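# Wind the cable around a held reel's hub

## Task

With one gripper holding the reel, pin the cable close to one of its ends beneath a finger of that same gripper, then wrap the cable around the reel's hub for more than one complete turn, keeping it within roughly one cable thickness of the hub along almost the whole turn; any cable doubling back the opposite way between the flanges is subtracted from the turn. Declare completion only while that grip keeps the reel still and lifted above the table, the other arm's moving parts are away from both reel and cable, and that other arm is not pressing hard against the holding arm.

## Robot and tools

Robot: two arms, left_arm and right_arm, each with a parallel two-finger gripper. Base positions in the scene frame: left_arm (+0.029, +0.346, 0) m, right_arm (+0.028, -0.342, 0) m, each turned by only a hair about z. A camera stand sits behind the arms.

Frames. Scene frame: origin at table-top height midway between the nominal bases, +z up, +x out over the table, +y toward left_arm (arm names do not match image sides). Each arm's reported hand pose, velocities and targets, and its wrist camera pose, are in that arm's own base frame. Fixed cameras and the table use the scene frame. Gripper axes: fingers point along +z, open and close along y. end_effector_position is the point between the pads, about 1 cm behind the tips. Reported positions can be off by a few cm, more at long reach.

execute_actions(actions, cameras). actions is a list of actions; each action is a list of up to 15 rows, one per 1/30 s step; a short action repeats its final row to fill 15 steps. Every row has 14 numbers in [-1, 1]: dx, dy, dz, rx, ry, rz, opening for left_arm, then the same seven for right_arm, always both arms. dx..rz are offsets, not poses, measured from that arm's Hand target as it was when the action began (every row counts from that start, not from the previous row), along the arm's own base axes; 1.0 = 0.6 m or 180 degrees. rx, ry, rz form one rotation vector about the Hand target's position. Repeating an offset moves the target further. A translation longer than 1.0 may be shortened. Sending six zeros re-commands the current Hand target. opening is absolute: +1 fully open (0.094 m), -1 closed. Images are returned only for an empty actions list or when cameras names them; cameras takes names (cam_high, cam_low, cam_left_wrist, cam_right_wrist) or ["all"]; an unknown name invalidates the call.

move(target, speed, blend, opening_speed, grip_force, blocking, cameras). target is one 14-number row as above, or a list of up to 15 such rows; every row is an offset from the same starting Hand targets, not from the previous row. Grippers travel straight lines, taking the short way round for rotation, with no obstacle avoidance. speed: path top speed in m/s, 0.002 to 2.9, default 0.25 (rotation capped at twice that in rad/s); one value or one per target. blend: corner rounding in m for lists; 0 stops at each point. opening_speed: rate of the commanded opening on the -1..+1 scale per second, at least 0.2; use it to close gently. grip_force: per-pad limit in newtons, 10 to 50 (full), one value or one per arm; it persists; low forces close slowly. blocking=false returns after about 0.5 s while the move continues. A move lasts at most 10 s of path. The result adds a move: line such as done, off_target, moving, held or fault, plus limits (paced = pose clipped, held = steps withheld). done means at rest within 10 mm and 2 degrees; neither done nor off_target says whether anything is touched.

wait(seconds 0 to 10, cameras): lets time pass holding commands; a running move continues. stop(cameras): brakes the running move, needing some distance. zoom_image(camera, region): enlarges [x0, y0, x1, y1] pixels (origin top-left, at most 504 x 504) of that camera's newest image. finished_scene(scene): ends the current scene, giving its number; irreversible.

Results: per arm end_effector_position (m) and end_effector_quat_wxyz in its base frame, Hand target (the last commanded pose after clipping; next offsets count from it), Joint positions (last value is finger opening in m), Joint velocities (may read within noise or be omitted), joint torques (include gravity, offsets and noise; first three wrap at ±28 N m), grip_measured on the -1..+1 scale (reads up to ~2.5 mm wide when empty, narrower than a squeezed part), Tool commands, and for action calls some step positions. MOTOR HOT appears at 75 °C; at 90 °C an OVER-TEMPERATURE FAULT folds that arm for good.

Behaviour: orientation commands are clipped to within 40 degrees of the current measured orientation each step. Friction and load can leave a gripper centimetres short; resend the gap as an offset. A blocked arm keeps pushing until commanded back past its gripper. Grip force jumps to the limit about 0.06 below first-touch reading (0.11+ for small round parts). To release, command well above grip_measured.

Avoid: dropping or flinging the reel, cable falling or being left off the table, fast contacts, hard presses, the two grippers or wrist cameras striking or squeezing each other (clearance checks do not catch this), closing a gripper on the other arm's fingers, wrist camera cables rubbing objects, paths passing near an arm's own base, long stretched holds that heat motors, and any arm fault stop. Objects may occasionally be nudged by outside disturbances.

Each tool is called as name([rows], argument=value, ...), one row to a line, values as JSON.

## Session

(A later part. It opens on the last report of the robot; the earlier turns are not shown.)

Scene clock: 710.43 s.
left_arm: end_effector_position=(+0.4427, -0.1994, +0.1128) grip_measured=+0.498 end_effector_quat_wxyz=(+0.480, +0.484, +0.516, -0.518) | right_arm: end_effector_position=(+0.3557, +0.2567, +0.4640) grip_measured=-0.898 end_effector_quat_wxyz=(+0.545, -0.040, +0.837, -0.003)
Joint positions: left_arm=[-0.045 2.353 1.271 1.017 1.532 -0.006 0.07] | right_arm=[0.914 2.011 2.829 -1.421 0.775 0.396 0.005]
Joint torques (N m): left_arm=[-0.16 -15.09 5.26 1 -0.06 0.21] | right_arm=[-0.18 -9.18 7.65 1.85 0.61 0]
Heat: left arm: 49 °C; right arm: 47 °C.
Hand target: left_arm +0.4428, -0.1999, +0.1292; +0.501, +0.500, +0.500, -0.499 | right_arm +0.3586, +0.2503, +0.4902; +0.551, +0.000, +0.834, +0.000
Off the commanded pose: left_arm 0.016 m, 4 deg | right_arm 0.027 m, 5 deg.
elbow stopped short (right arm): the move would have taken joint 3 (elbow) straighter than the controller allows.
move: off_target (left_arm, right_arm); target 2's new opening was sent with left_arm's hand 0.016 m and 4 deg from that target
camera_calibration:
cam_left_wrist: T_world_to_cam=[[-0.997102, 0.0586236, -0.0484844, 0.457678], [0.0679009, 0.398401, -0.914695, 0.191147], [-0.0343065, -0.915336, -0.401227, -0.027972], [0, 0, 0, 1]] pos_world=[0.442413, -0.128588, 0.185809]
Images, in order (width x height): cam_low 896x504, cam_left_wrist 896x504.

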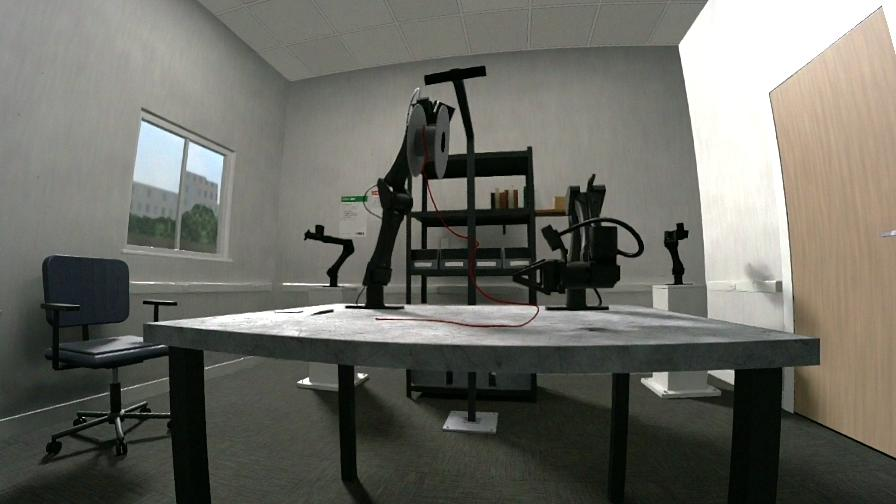

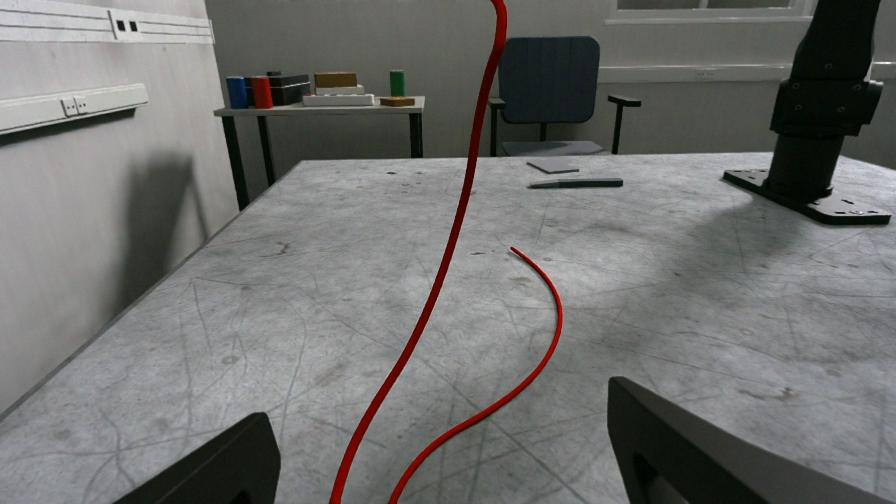

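move([
  [-0.01,-0.178,-0.018,0,0,0,0.5,0,0,0,0,0,0,-1],
  [-0.01,-0.178,-0.018,0,0,0,-1,0,0,0,0,0,0,-1],
], speed=0.15, cameras=["cam_left_wrist","cam_low"])

Scene clock: 718.63 s.
left_arm: end_effector_position=(+0.4298, -0.3062, +0.1147) grip_measured=-0.961 end_effector_quat_wxyz=(+0.486, +0.495, +0.509, -0.509) | right_arm: end_effector_position=(+0.3557, +0.2567, +0.4640) grip_measured=-0.898 end_effector_quat_wxyz=(+0.545, -0.040, +0.837, -0.003)
Joint positions: left_arm=[-0.286 2.364 1.299 1.033 1.295 -0.006 0.002] | right_arm=[0.914 2.011 2.829 -1.421 0.775 0.396 0.005]
Joint torques (N m): left_arm=[0.13 -11.17 8.57 1.04 -0.09 0.11] | right_arm=[-0.16 -9.25 7.65 1.84 0.61 -0.02]
Heat: left arm: 51 °C; right arm: 47 °C.
Hand target: left_arm +0.4367, -0.3068, +0.1185; +0.501, +0.500, +0.500, -0.499 | right_arm +0.3586, +0.2503, +0.4902; +0.551, +0.000, +0.834, +0.000
Off the commanded pose: left_arm 0.008 m, 2 deg | right_arm 0.027 m, 5 deg.
elbow stopped short (right arm): the move would have taken joint 3 (elbow) straighter than the controller allows.
move: off_target (right_arm)
camera_calibration:
cam_left_wrist: T_world_to_cam=[[-0.994634, 0.0630303, -0.0820343, 0.45525], [0.100575, 0.403432, -0.909465, 0.223261], [-0.0242286, -0.912836, -0.407607, -0.128108], [0, 0, 0, 1]] pos_world=[0.427248, -0.235707, 0.188177]
Images, in order (width x height): cam_low 896x504, cam_left_wrist 896x504.

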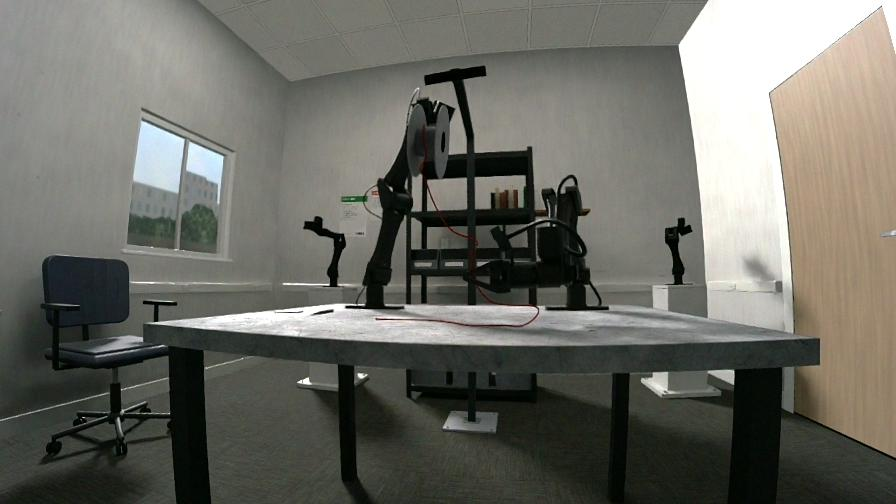

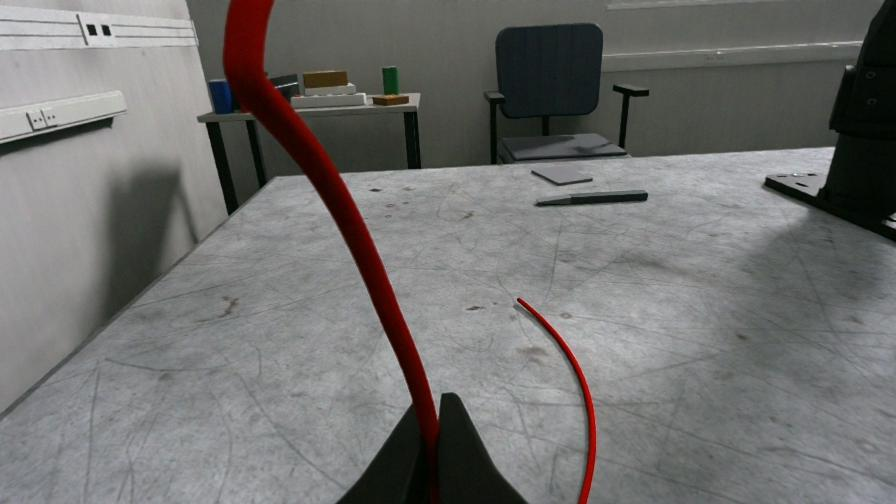

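move([
  [0,0,0,0,0,0,-0.3,0,0,0,0,0,0,-1],
  [0,0.25,0.02,0,0,0,-0.2,0,0,0,0,0,0,-1],
  [0.03,0.3,0.15,0.5,0,0,0.2,0,0,0,0,0,0,-1],
], speed=0.2, opening_speed=1.5, cameras=["all"])

Scene clock: 760.70 s.
left_arm: end_effector_position=(+0.4544, -0.1301, +0.1839) grip_measured=+0.198 end_effector_quat_wxyz=(+0.513, +0.451, +0.544, -0.487) | right_arm: end_effector_position=(+0.3557, +0.2567, +0.4640) grip_measured=-0.898 end_effector_quat_wxyz=(+0.545, -0.040, +0.837, -0.003)
Joint positions: left_arm=[0.11 2.158 1.257 0.903 1.562 -0.07 0.056] | right_arm=[0.914 2.011 2.829 -1.421 0.775 0.396 0.005]
Joint torques (N m): left_arm=[0.58 -14.65 9.11 0.66 0.13 0.07] | right_arm=[-0.17 -9.24 7.6 1.85 0.61 -0.01]
Heat: left arm: 51 °C; right arm: 48 °C.
Hand target: left_arm +0.4548, -0.1267, +0.2083; +0.308, +0.612, +0.667, -0.292 | right_arm +0.3586, +0.2503, +0.4902; +0.551, +0.000, +0.834, +0.000
Off the commanded pose: left_arm 0.025 m, 90 deg; orientation clipped | right_arm 0.027 m, 5 deg.
elbow stopped short (right arm): the move would have taken joint 3 (elbow) straighter than the controller allows.
joint sent to its limit (left arm) — joint 5 (wrist yaw), upper limit. The joint targets are off in orientation, not in position.
move: off_target (left_arm, right_arm); target 2's new opening was sent with left_arm's hand 0.018 m and 6 deg from that target; target 3's new opening was sent with left_arm's hand 0.024 m and 90 deg from that target; limits=paced
camera_calibration:
cam_left_wrist: T_world_to_cam=[[-0.996412, -0.06679, -0.0519744, 0.452793], [0.020817, 0.40184, -0.915473, 0.249816], [0.0820299, -0.913271, -0.399008, 0.011472], [0, 0, 0, 1]] pos_world=[0.445027, -0.059667, 0.256811]
cam_right_wrist: T_world_to_cam=[[-0.00624792, -0.998642, -0.0517225, 0.281874], [-0.741001, 0.0393554, -0.67035, 0.599691], [0.671475, 0.0341381, -0.74024, 0.187964], [0, 0, 0, 1]] pos_world=[0.31992, 0.251473, 0.555721]

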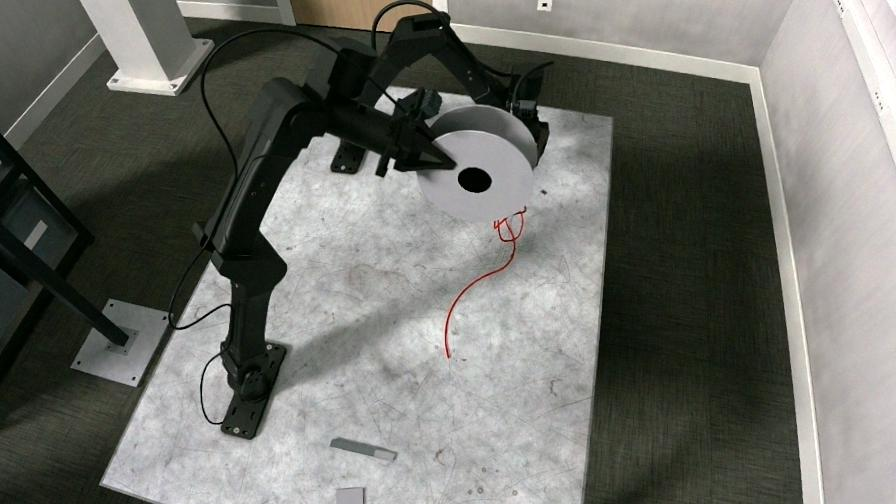

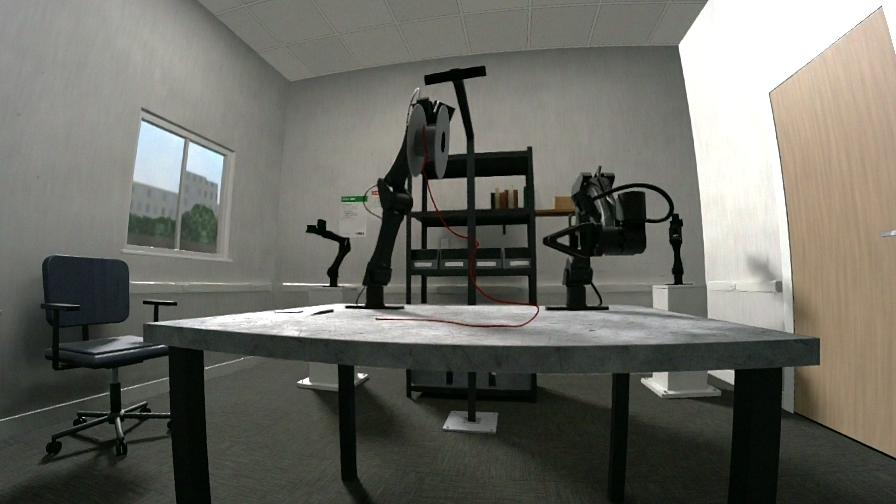

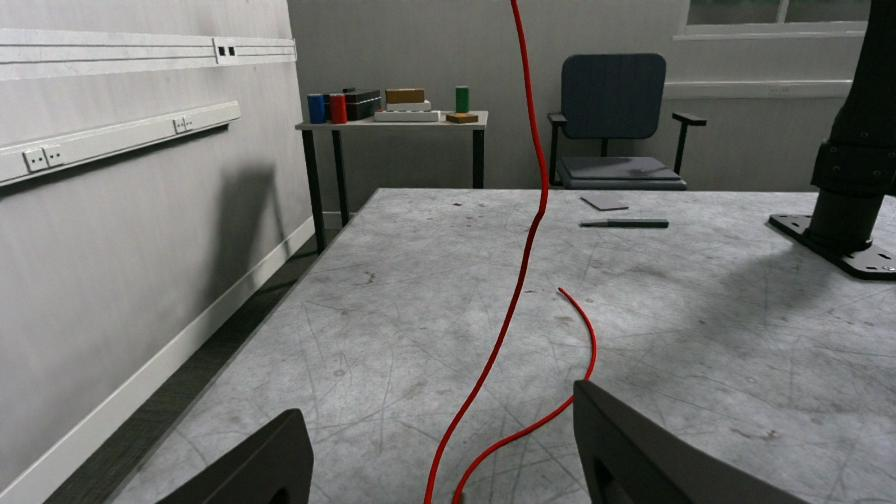

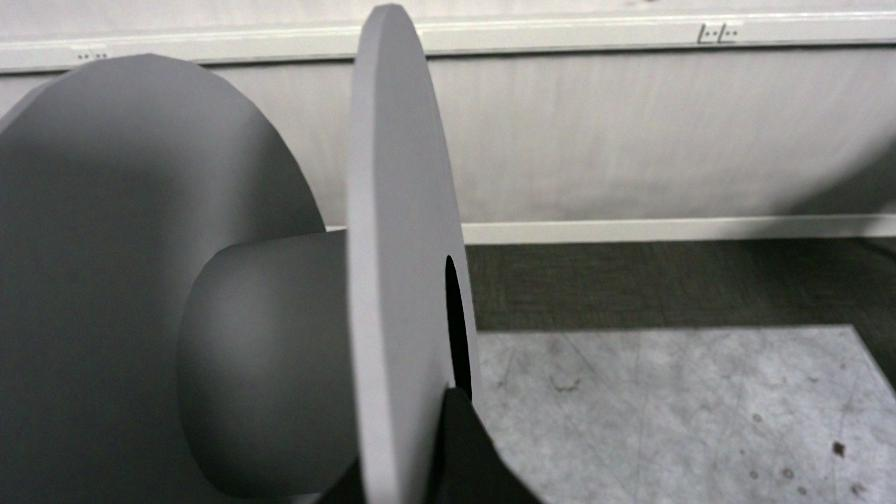

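move([
  [0.015,-0.07,-0.21,-0.2,0,0,0.5,0,0,0,0,0,0,-1],
  [0.015,-0.218,-0.215,-0.2,0,0,0.5,0,0,0,0,0,0,-1],
], speed=0.15, cameras=["cam_low","cam_left_wrist"])

zoom_image(camera="cam_low", region=[440, 190, 590, 340])

Scene clock: 800.77 s.
left_arm: end_effector_position=(+0.4563, -0.2571, +0.0672) grip_measured=+0.498 end_effector_quat_wxyz=(+0.463, +0.476, +0.559, -0.496) | right_arm: end_effector_position=(+0.3557, +0.2567, +0.4640) grip_measured=-0.898 end_effector_quat_wxyz=(+0.545, -0.040, +0.837, -0.003)
Joint positions: left_arm=[-0.173 2.425 1.351 0.726 1.338 0.224 0.07] | right_arm=[0.914 2.011 2.829 -1.421 0.775 0.396 0.005]
Joint torques (N m): left_arm=[0.16 -12.94 8.36 1.08 0.17 0.06] | right_arm=[-0.16 -9.2 7.62 1.85 0.61 0]
Heat: left arm: 51 °C; right arm: 48 °C.
Hand target: left_arm +0.4638, -0.2575, +0.0793; +0.482, +0.487, +0.544, -0.484 | right_arm +0.3586, +0.2503, +0.4902; +0.551, +0.000, +0.834, +0.000
Off the commanded pose: left_arm 0.014 m, 3 deg | right_arm 0.027 m, 5 deg.
elbow stopped short (right arm): the move would have taken joint 3 (elbow) straighter than the controller allows.
move: off_target (left_arm, right_arm)
camera_calibration:
cam_left_wrist: T_world_to_cam=[[-0.999981, 0.0061994, -0.000607538, 0.457004], [0.00343941, 0.468192, -0.88362, 0.216796], [-0.00519347, -0.883605, -0.468204, -0.0991456], [0, 0, 0, 1]] pos_world=[0.455734, -0.191941, 0.145423]
Images, in order (width x height): cam_low 896x504, cam_left_wrist 896x504.

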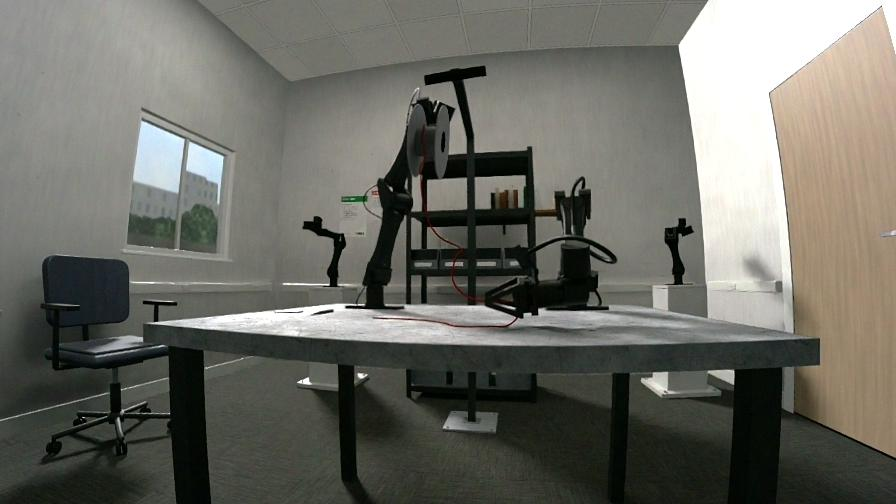

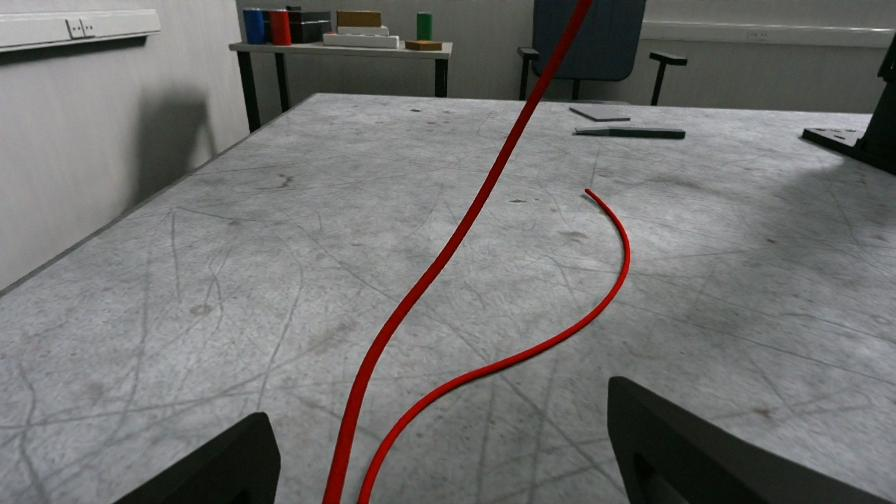

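Scaled by 3.360 from the camera's 896x504 image, which has a finer 1280x720 frame.

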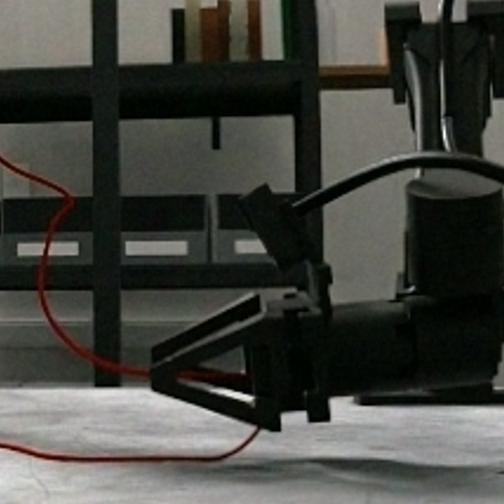

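move([
  [0.0,-0.025,-0.018,0,0,0,0.5,0,0,0,0,0,0,-1],
  [0.0,-0.025,-0.018,0,0,0,-1,0,0,0,0,0,0,-1],
], speed=0.15, cameras=["cam_low","cam_left_wrist"])

zoom_image(camera="cam_low", region=[440, 190, 590, 340])

Scene clock: 808.50 s.
left_arm: end_effector_position=(+0.4587, -0.2699, +0.0644) grip_measured=-0.958 end_effector_quat_wxyz=(+0.469, +0.478, +0.556, -0.491) | right_arm: end_effector_position=(+0.3557, +0.2567, +0.4640) grip_measured=-0.898 end_effector_quat_wxyz=(+0.545, -0.040, +0.837, -0.003)
Joint positions: left_arm=[-0.2 2.45 1.367 0.786 1.307 0.189 0.002] | right_arm=[0.914 2.011 2.829 -1.421 0.775 0.396 0.005]
Joint torques (N m): left_arm=[-0.28 -11.56 8.25 1.12 0.14 0.05] | right_arm=[-0.14 -9.21 7.62 1.85 0.63 0]
Heat: left arm: 52 °C; right arm: 48 °C.
Hand target: left_arm +0.4638, -0.2725, +0.0685; +0.482, +0.487, +0.544, -0.484 | right_arm +0.3586, +0.2503, +0.4902; +0.551, +0.000, +0.834, +0.000
Off the commanded pose: left_arm 0.007 m, 2 deg | right_arm 0.027 m, 5 deg.
elbow stopped short (right arm): the move would have taken joint 3 (elbow) straighter than the controller allows.
move: off_target (right_arm)
camera_calibration:
cam_left_wrist: T_world_to_cam=[[-0.999842, 0.00153066, -0.0176843, 0.459254], [0.0163548, 0.466665, -0.884283, 0.213994], [0.00689909, -0.884433, -0.466616, -0.11766], [0, 0, 0, 1]] pos_world=[0.456494, -0.204629, 0.142451]
Images, in order (width x height): cam_low 896x504, cam_left_wrist 896x504.

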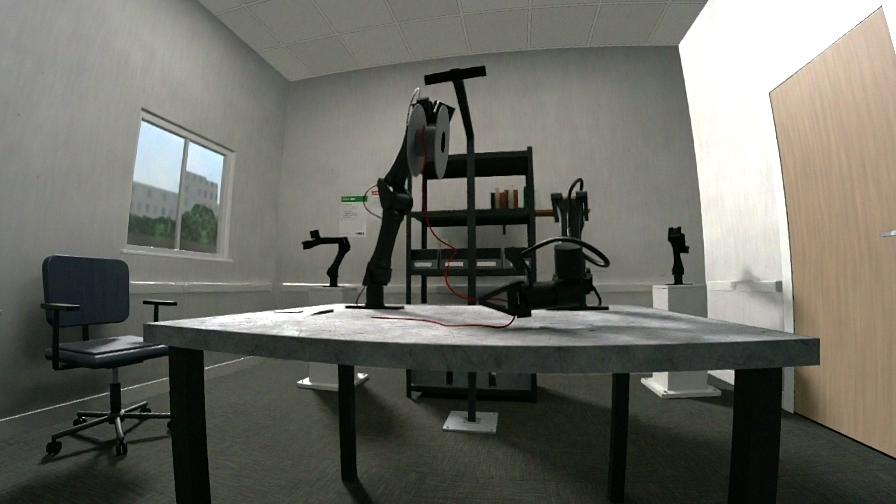

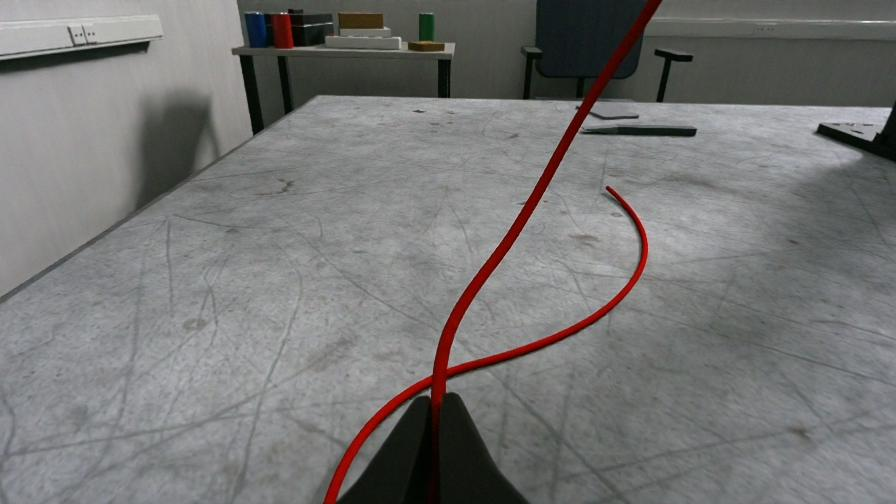

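Scaled by 3.360 from the camera's 896x504 image, which has a finer 1280x720 frame.

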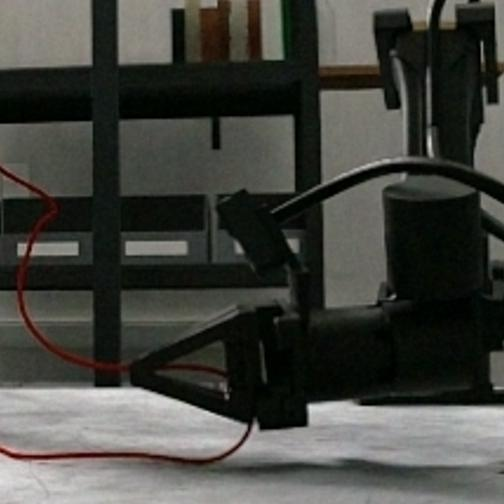

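move([
  [0.1,-0.05,0.15,0,0,0,-1,0,0,-0.05,0,0,0,-1],
  [0.15,-0.15,0.3,0,0,0,-1,0,0,-0.24,0,0,0,-1],
], speed=0.13, blend=[0.03,0], cameras=["cam_low","cam_left_wrist","cam_high"])

zoom_image(camera="cam_low", region=[360, 100, 540, 280])

Scene clock: 821.70 s.
left_arm: end_effector_position=(+0.5530, -0.3610, +0.2420) grip_measured=-0.958 end_effector_quat_wxyz=(+0.472, +0.477, +0.555, -0.491) | right_arm: end_effector_position=(+0.3552, +0.2567, +0.3147) grip_measured=-0.898 end_effector_quat_wxyz=(+0.510, -0.034, +0.859, -0.021)
Joint positions: left_arm=[-0.324 2.648 2.505 -0.049 1.185 0.082 0.002] | right_arm=[0.914 1.6 1.621 -0.751 0.771 0.476 0.005]
Joint torques (N m): left_arm=[-0.24 -14.54 11.1 0.95 0.1 0.21] | right_arm=[-0.12 -11.55 6.94 1.94 0.69 -0.03]
Heat: left arm: 50 °C; right arm: 48 °C.
Hand target: left_arm +0.5537, -0.3626, +0.2484; +0.482, +0.487, +0.544, -0.484 | right_arm +0.3586, +0.2503, +0.3461; +0.551, -0.001, +0.834, +0.000
Off the commanded pose: left_arm 0.007 m, 2 deg | right_arm 0.032 m, 7 deg.
move: off_target (right_arm)
camera_calibration:
cam_left_wrist: T_world_to_cam=[[-0.999797, -0.0014738, -0.0200899, 0.556264], [0.0171259, 0.462895, -0.886248, 0.410787], [0.0106057, -0.886412, -0.462776, -0.119677], [0, 0, 0, 1]] pos_world=[0.550385, -0.295415, 0.31985]
Images, in order (width x height): cam_high 896x504, cam_low 896x504, cam_left_wrist 896x504.

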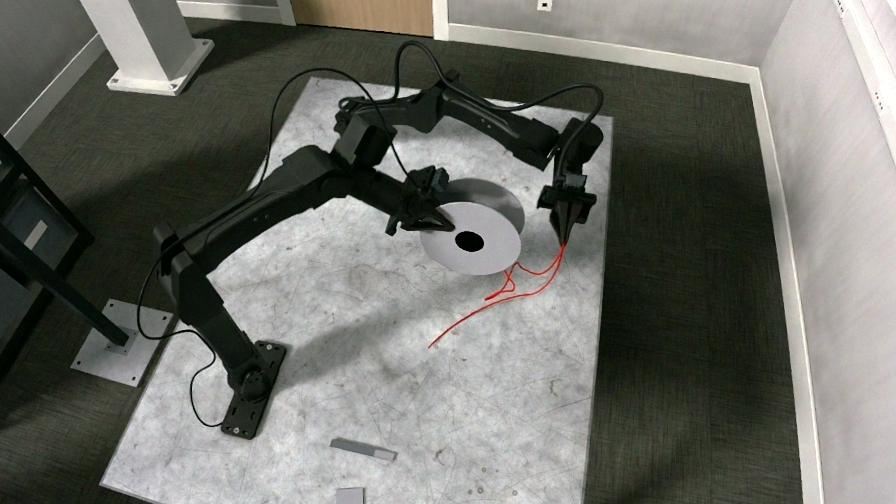

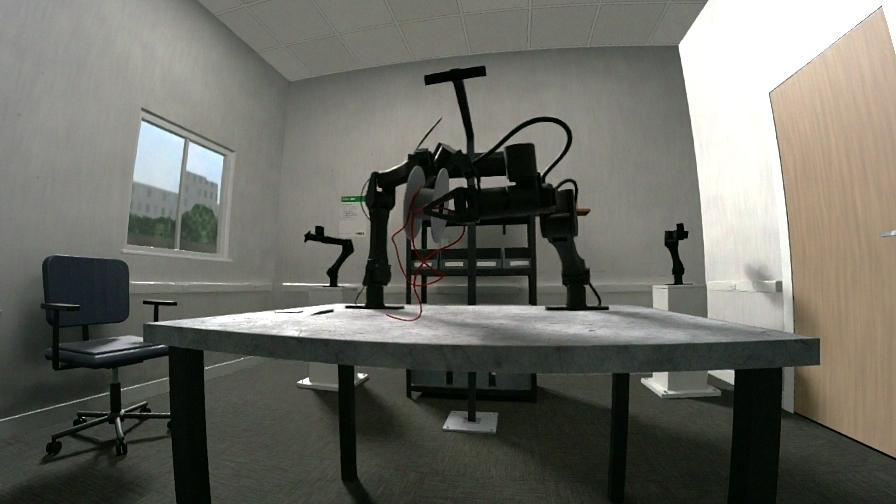

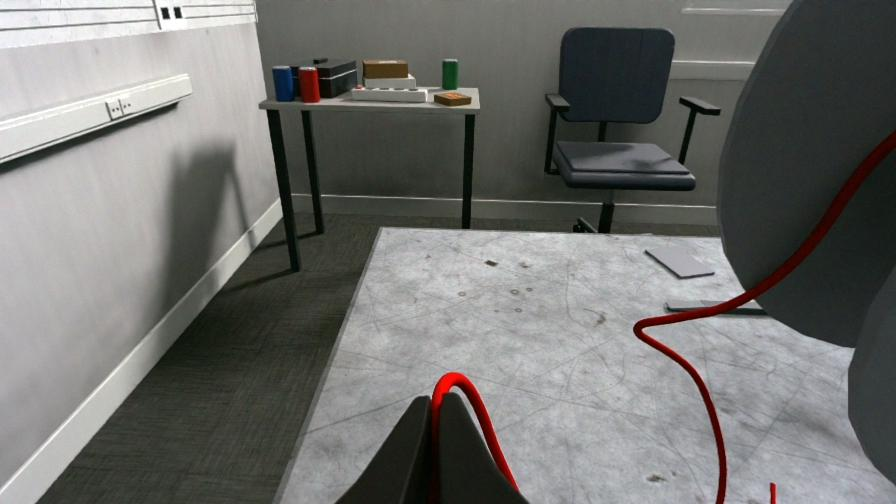

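Scaled by 2.800 from the camera's 896x504 image, which has a finer 1280x720 frame.

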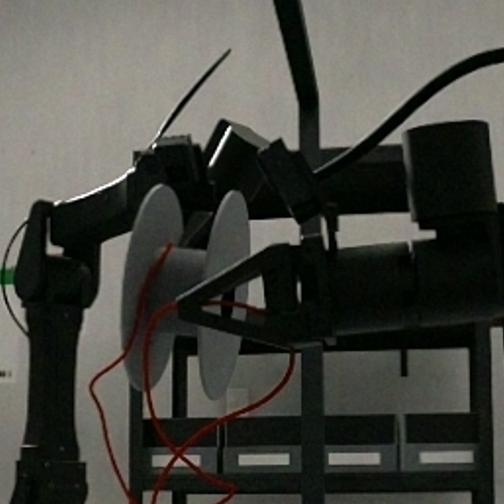

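move([
  [-0.09,0.35,0.29,0,0,0,-1,0,0,0,0,0,0,-1],
], speed=0.18, cameras=["cam_low","cam_left_wrist"])

zoom_image(camera="cam_low", region=[380, 100, 580, 300])

Scene clock: 832.27 s.
left_arm: end_effector_position=(+0.5143, -0.1503, +0.4025) grip_measured=-0.958 end_effector_quat_wxyz=(+0.493, +0.448, +0.554, -0.499) | right_arm: end_effector_position=(+0.3552, +0.2568, +0.3148) grip_measured=-0.898 end_effector_quat_wxyz=(+0.511, -0.034, +0.859, -0.021)
Joint positions: left_arm=[0.057 2.409 2.724 -0.648 1.524 0.22 0.002] | right_arm=[0.914 1.6 1.621 -0.75 0.771 0.476 0.005]
Joint torques (N m): left_arm=[-0.4 -14.93 9.43 0.69 0.45 0.16] | right_arm=[-0.16 -11.52 6.89 1.94 0.69 -0.02]
Heat: left arm: 51 °C; right arm: 49 °C.
Hand target: left_arm +0.4997, -0.1526, +0.4226; +0.482, +0.487, +0.544, -0.484 | right_arm +0.3586, +0.2503, +0.3460; +0.551, -0.001, +0.834, +0.000
Off the commanded pose: left_arm 0.025 m, 5 deg | right_arm 0.032 m, 7 deg.
move: off_target (left_arm, right_arm)
camera_calibration:
cam_left_wrist: T_world_to_cam=[[-0.998807, -0.0483265, -0.00703107, 0.508296], [-0.0134732, 0.411079, -0.9115, 0.474247], [0.0469399, -0.910318, -0.411239, 0.0987248], [0, 0, 0, 1]] pos_world=[0.509445, -0.0805179, 0.47645]
Images, in order (width x height): cam_low 896x504, cam_left_wrist 896x504.

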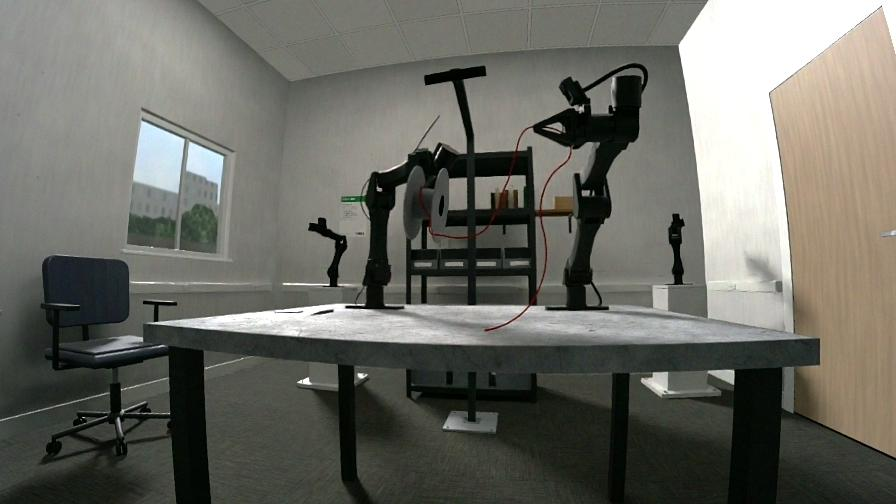

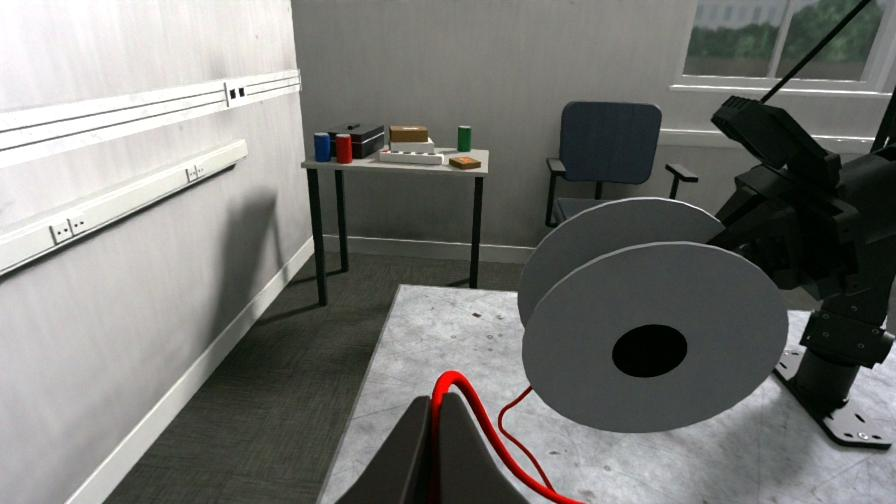

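Scaled by 2.520 from the camera's 896x504 image, which has a finer 1280x720 frame.

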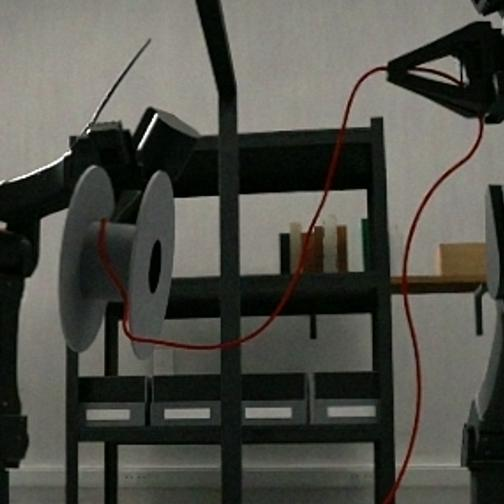

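move([
  [0.08,-0.12,-0.26,0,0,0,-1,0,0,0,0,0,0,-1],
  [-0.01,-0.34,-0.45,0,0,0,-1,0,0,0,0,0,0,-1],
  [-0.2,-0.37,-0.475,0,0,0,-1,0,0,0,0,0,0,-1],
  [-0.36,-0.32,-0.43,0,0,0,-1,0,0,0,0,0,0,-1],
  [-0.465,-0.22,-0.3,0,0,0,-1,0,0,0,0,0,0,-1],
  [-0.47,-0.2,-0.14,0,0,0,-1,0,0,0,0,0,0,-1],
], speed=0.14, blend=[0.03,0.03,0.03,0.03,0.03,0], cameras=["all"])

zoom_image(camera="cam_low", region=[380, 100, 580, 300])

Scene clock: 851.80 s.
left_arm: end_effector_position=(+0.2197, -0.2748, +0.3213) grip_measured=-0.958 end_effector_quat_wxyz=(+0.464, +0.475, +0.565, -0.490) | right_arm: end_effector_position=(+0.3552, +0.2568, +0.3148) grip_measured=-0.898 end_effector_quat_wxyz=(+0.511, -0.034, +0.859, -0.021)
Joint positions: left_arm=[-0.432 1.135 0.865 0.084 1.072 0.051 0.002] | right_arm=[0.914 1.6 1.621 -0.75 0.771 0.476 0.005]
Joint torques (N m): left_arm=[0.68 -4.46 11.11 0.99 0.27 0.16] | right_arm=[-0.14 -11.51 6.93 1.94 0.7 -0.02]
Heat: left arm: 53 °C; right arm: 49 °C.
Hand target: left_arm +0.2177, -0.2726, +0.3386; +0.483, +0.487, +0.544, -0.484 | right_arm +0.3586, +0.2503, +0.3460; +0.551, -0.001, +0.834, +0.000
Off the commanded pose: left_arm 0.017 m, 4 deg | right_arm 0.032 m, 7 deg.
move: off_target (left_arm, right_arm)
camera_calibration:
cam_left_wrist: T_world_to_cam=[[-0.999978, -0.00638439, -0.00181811, 0.217595], [-0.00144759, 0.477019, -0.878892, 0.452464], [0.00647846, -0.87887, -0.477018, 0.00455892], [0, 0, 0, 1]] pos_world=[0.218216, -0.210438, 0.400237]
cam_right_wrist: T_world_to_cam=[[-0.0415631, -0.998859, -0.0235098, 0.27799], [-0.7904, 0.0472644, -0.610765, 0.496067], [0.61118, -0.00680313, -0.791463, 0.12591], [0, 0, 0, 1]] pos_world=[0.326692, 0.255083, 0.409169]

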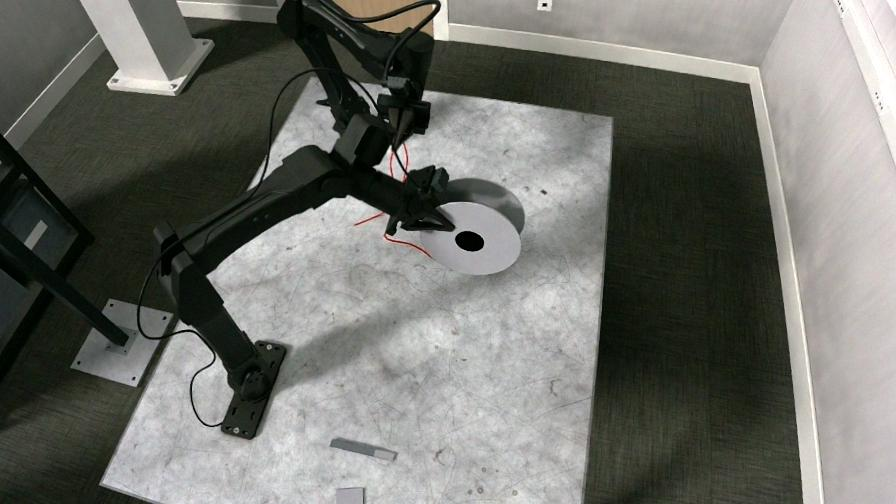

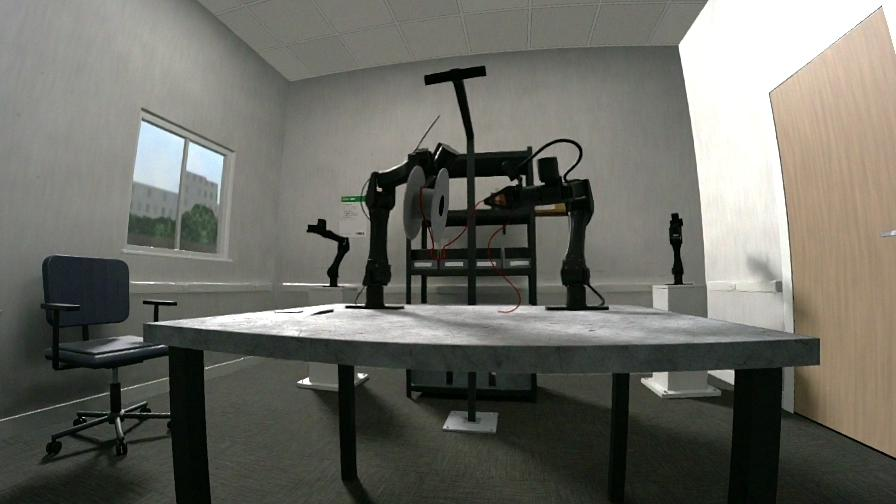

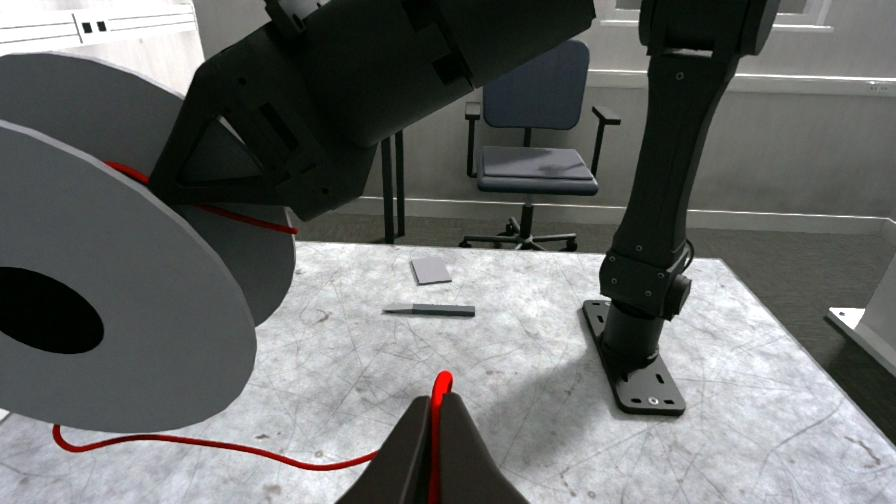

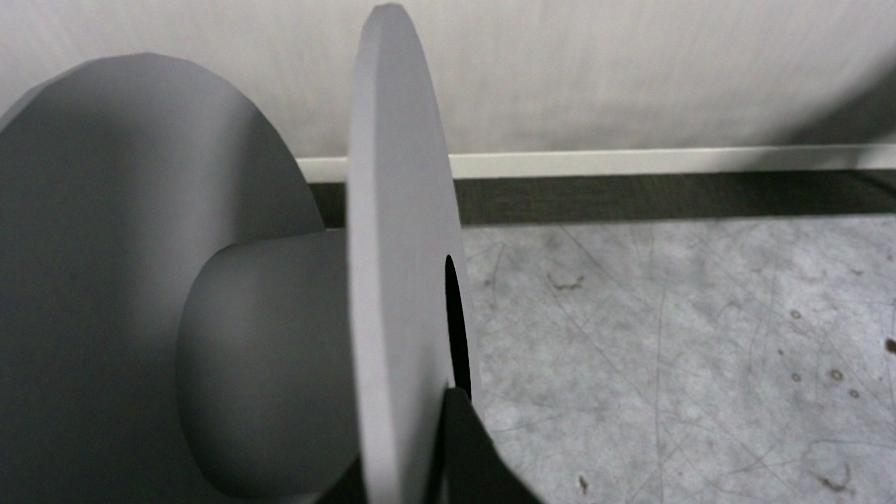

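Scaled by 2.520 from the camera's 896x504 image, which has a finer 1280x720 frame.

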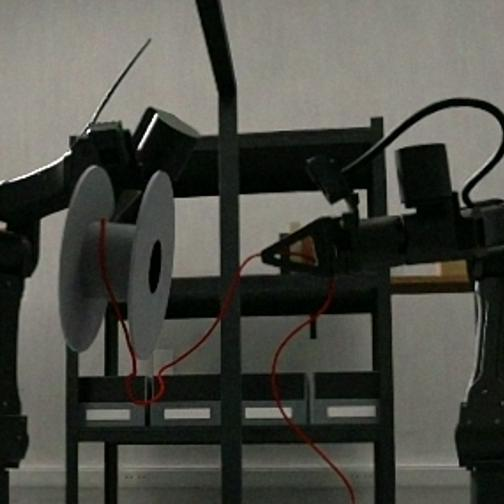

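move([
  [0.01,-0.02,0.16,0,0,0,-1,0,0,0,0,0,0,-1],
  [0.13,-0.04,0.265,0,0,0,-1,0,0,0,0,0,0,-1],
  [0.3,-0.05,0.26,0,0,0,-1,0,0,0,0,0,0,-1],
], speed=0.12, blend=[0.03,0.03,0], cameras=["all"])

zoom_image(camera="cam_low", region=[360, 100, 540, 280])

Scene clock: 864.50 s.
left_arm: end_effector_position=(+0.4001, -0.3047, +0.4894) grip_measured=-0.958 end_effector_quat_wxyz=(+0.477, +0.476, +0.555, -0.487) | right_arm: end_effector_position=(+0.3554, +0.2569, +0.3151) grip_measured=-0.898 end_effector_quat_wxyz=(+0.511, -0.034, +0.859, -0.021)
Joint positions: left_arm=[-0.315 2.083 2.565 -0.67 1.183 0.089 0.002] | right_arm=[0.914 1.6 1.621 -0.748 0.771 0.476 0.005]
Joint torques (N m): left_arm=[0.46 -9.68 8.99 0.94 0.31 0.19] | right_arm=[-0.17 -11.54 6.91 1.93 0.69 -0.02]
Heat: left arm: 50 °C; right arm: 50 °C.
Hand target: left_arm +0.3978, -0.3025, +0.4946; +0.483, +0.487, +0.544, -0.484 | right_arm +0.3586, +0.2503, +0.3461; +0.551, -0.001, +0.834, +0.000
Off the commanded pose: left_arm 0.006 m, 2 deg | right_arm 0.032 m, 7 deg.
move: off_target (right_arm)
camera_calibration:
cam_left_wrist: T_world_to_cam=[[-0.999486, -0.01235, -0.0295903, 0.409678], [0.0205154, 0.462916, -0.886165, 0.605159], [0.0246419, -0.886316, -0.462425, 0.0405985], [0, 0, 0, 1]] pos_world=[0.396051, -0.239095, 0.567167]
cam_right_wrist: T_world_to_cam=[[-0.0416152, -0.998827, -0.0247463, 0.278511], [-0.789867, 0.0480565, -0.611392, 0.496071], [0.611864, -0.00589697, -0.790941, 0.1254], [0, 0, 0, 1]] pos_world=[0.326693, 0.255084, 0.40937]

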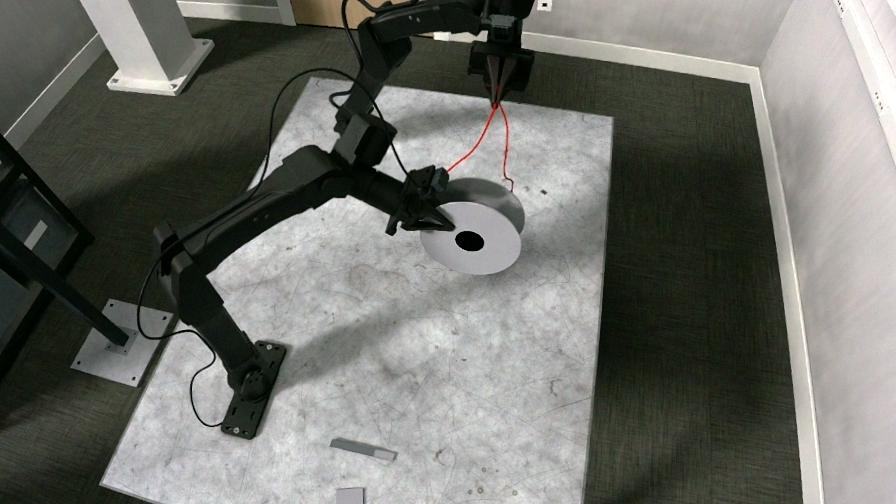

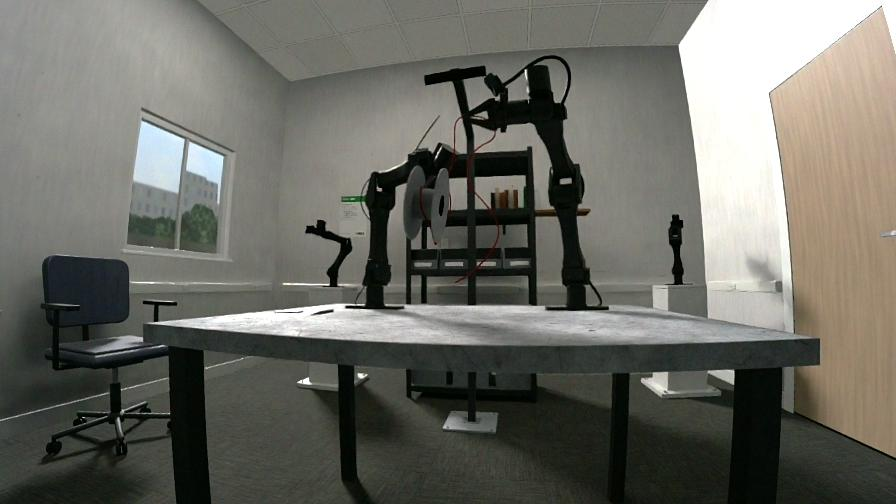

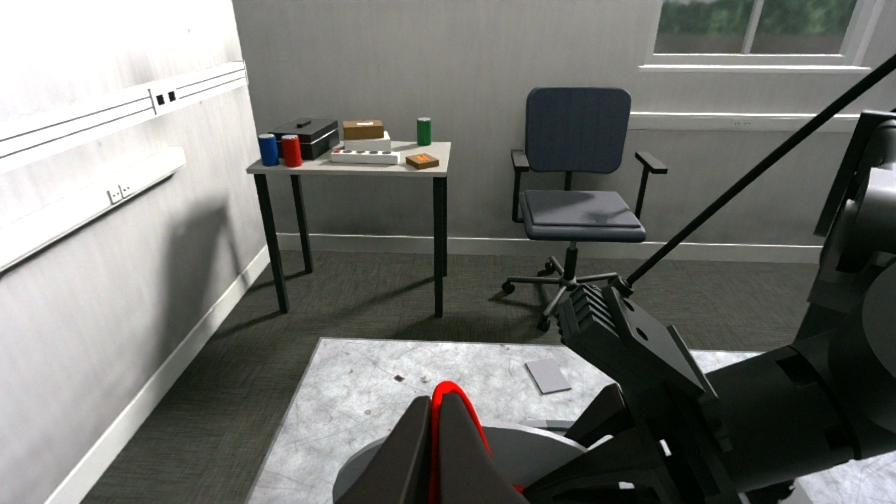

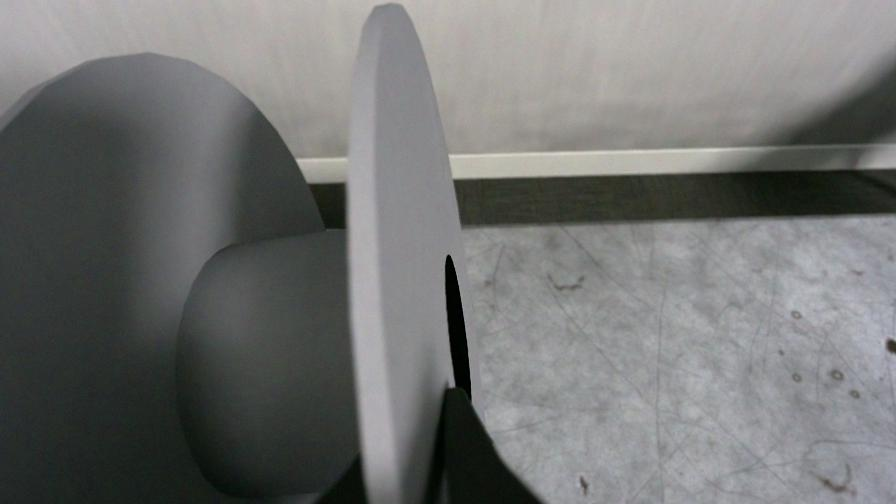

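Scaled by 2.800 from the camera's 896x504 image, which has a finer 1280x720 frame.

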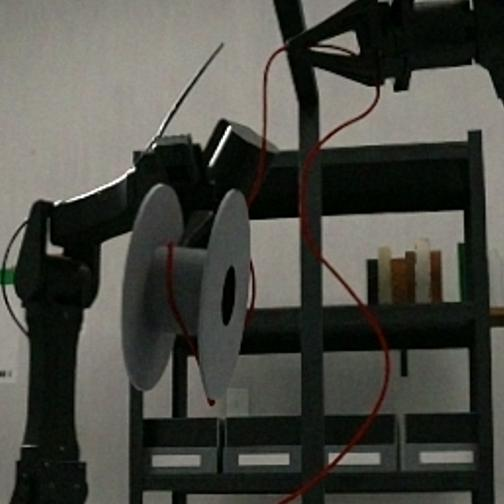

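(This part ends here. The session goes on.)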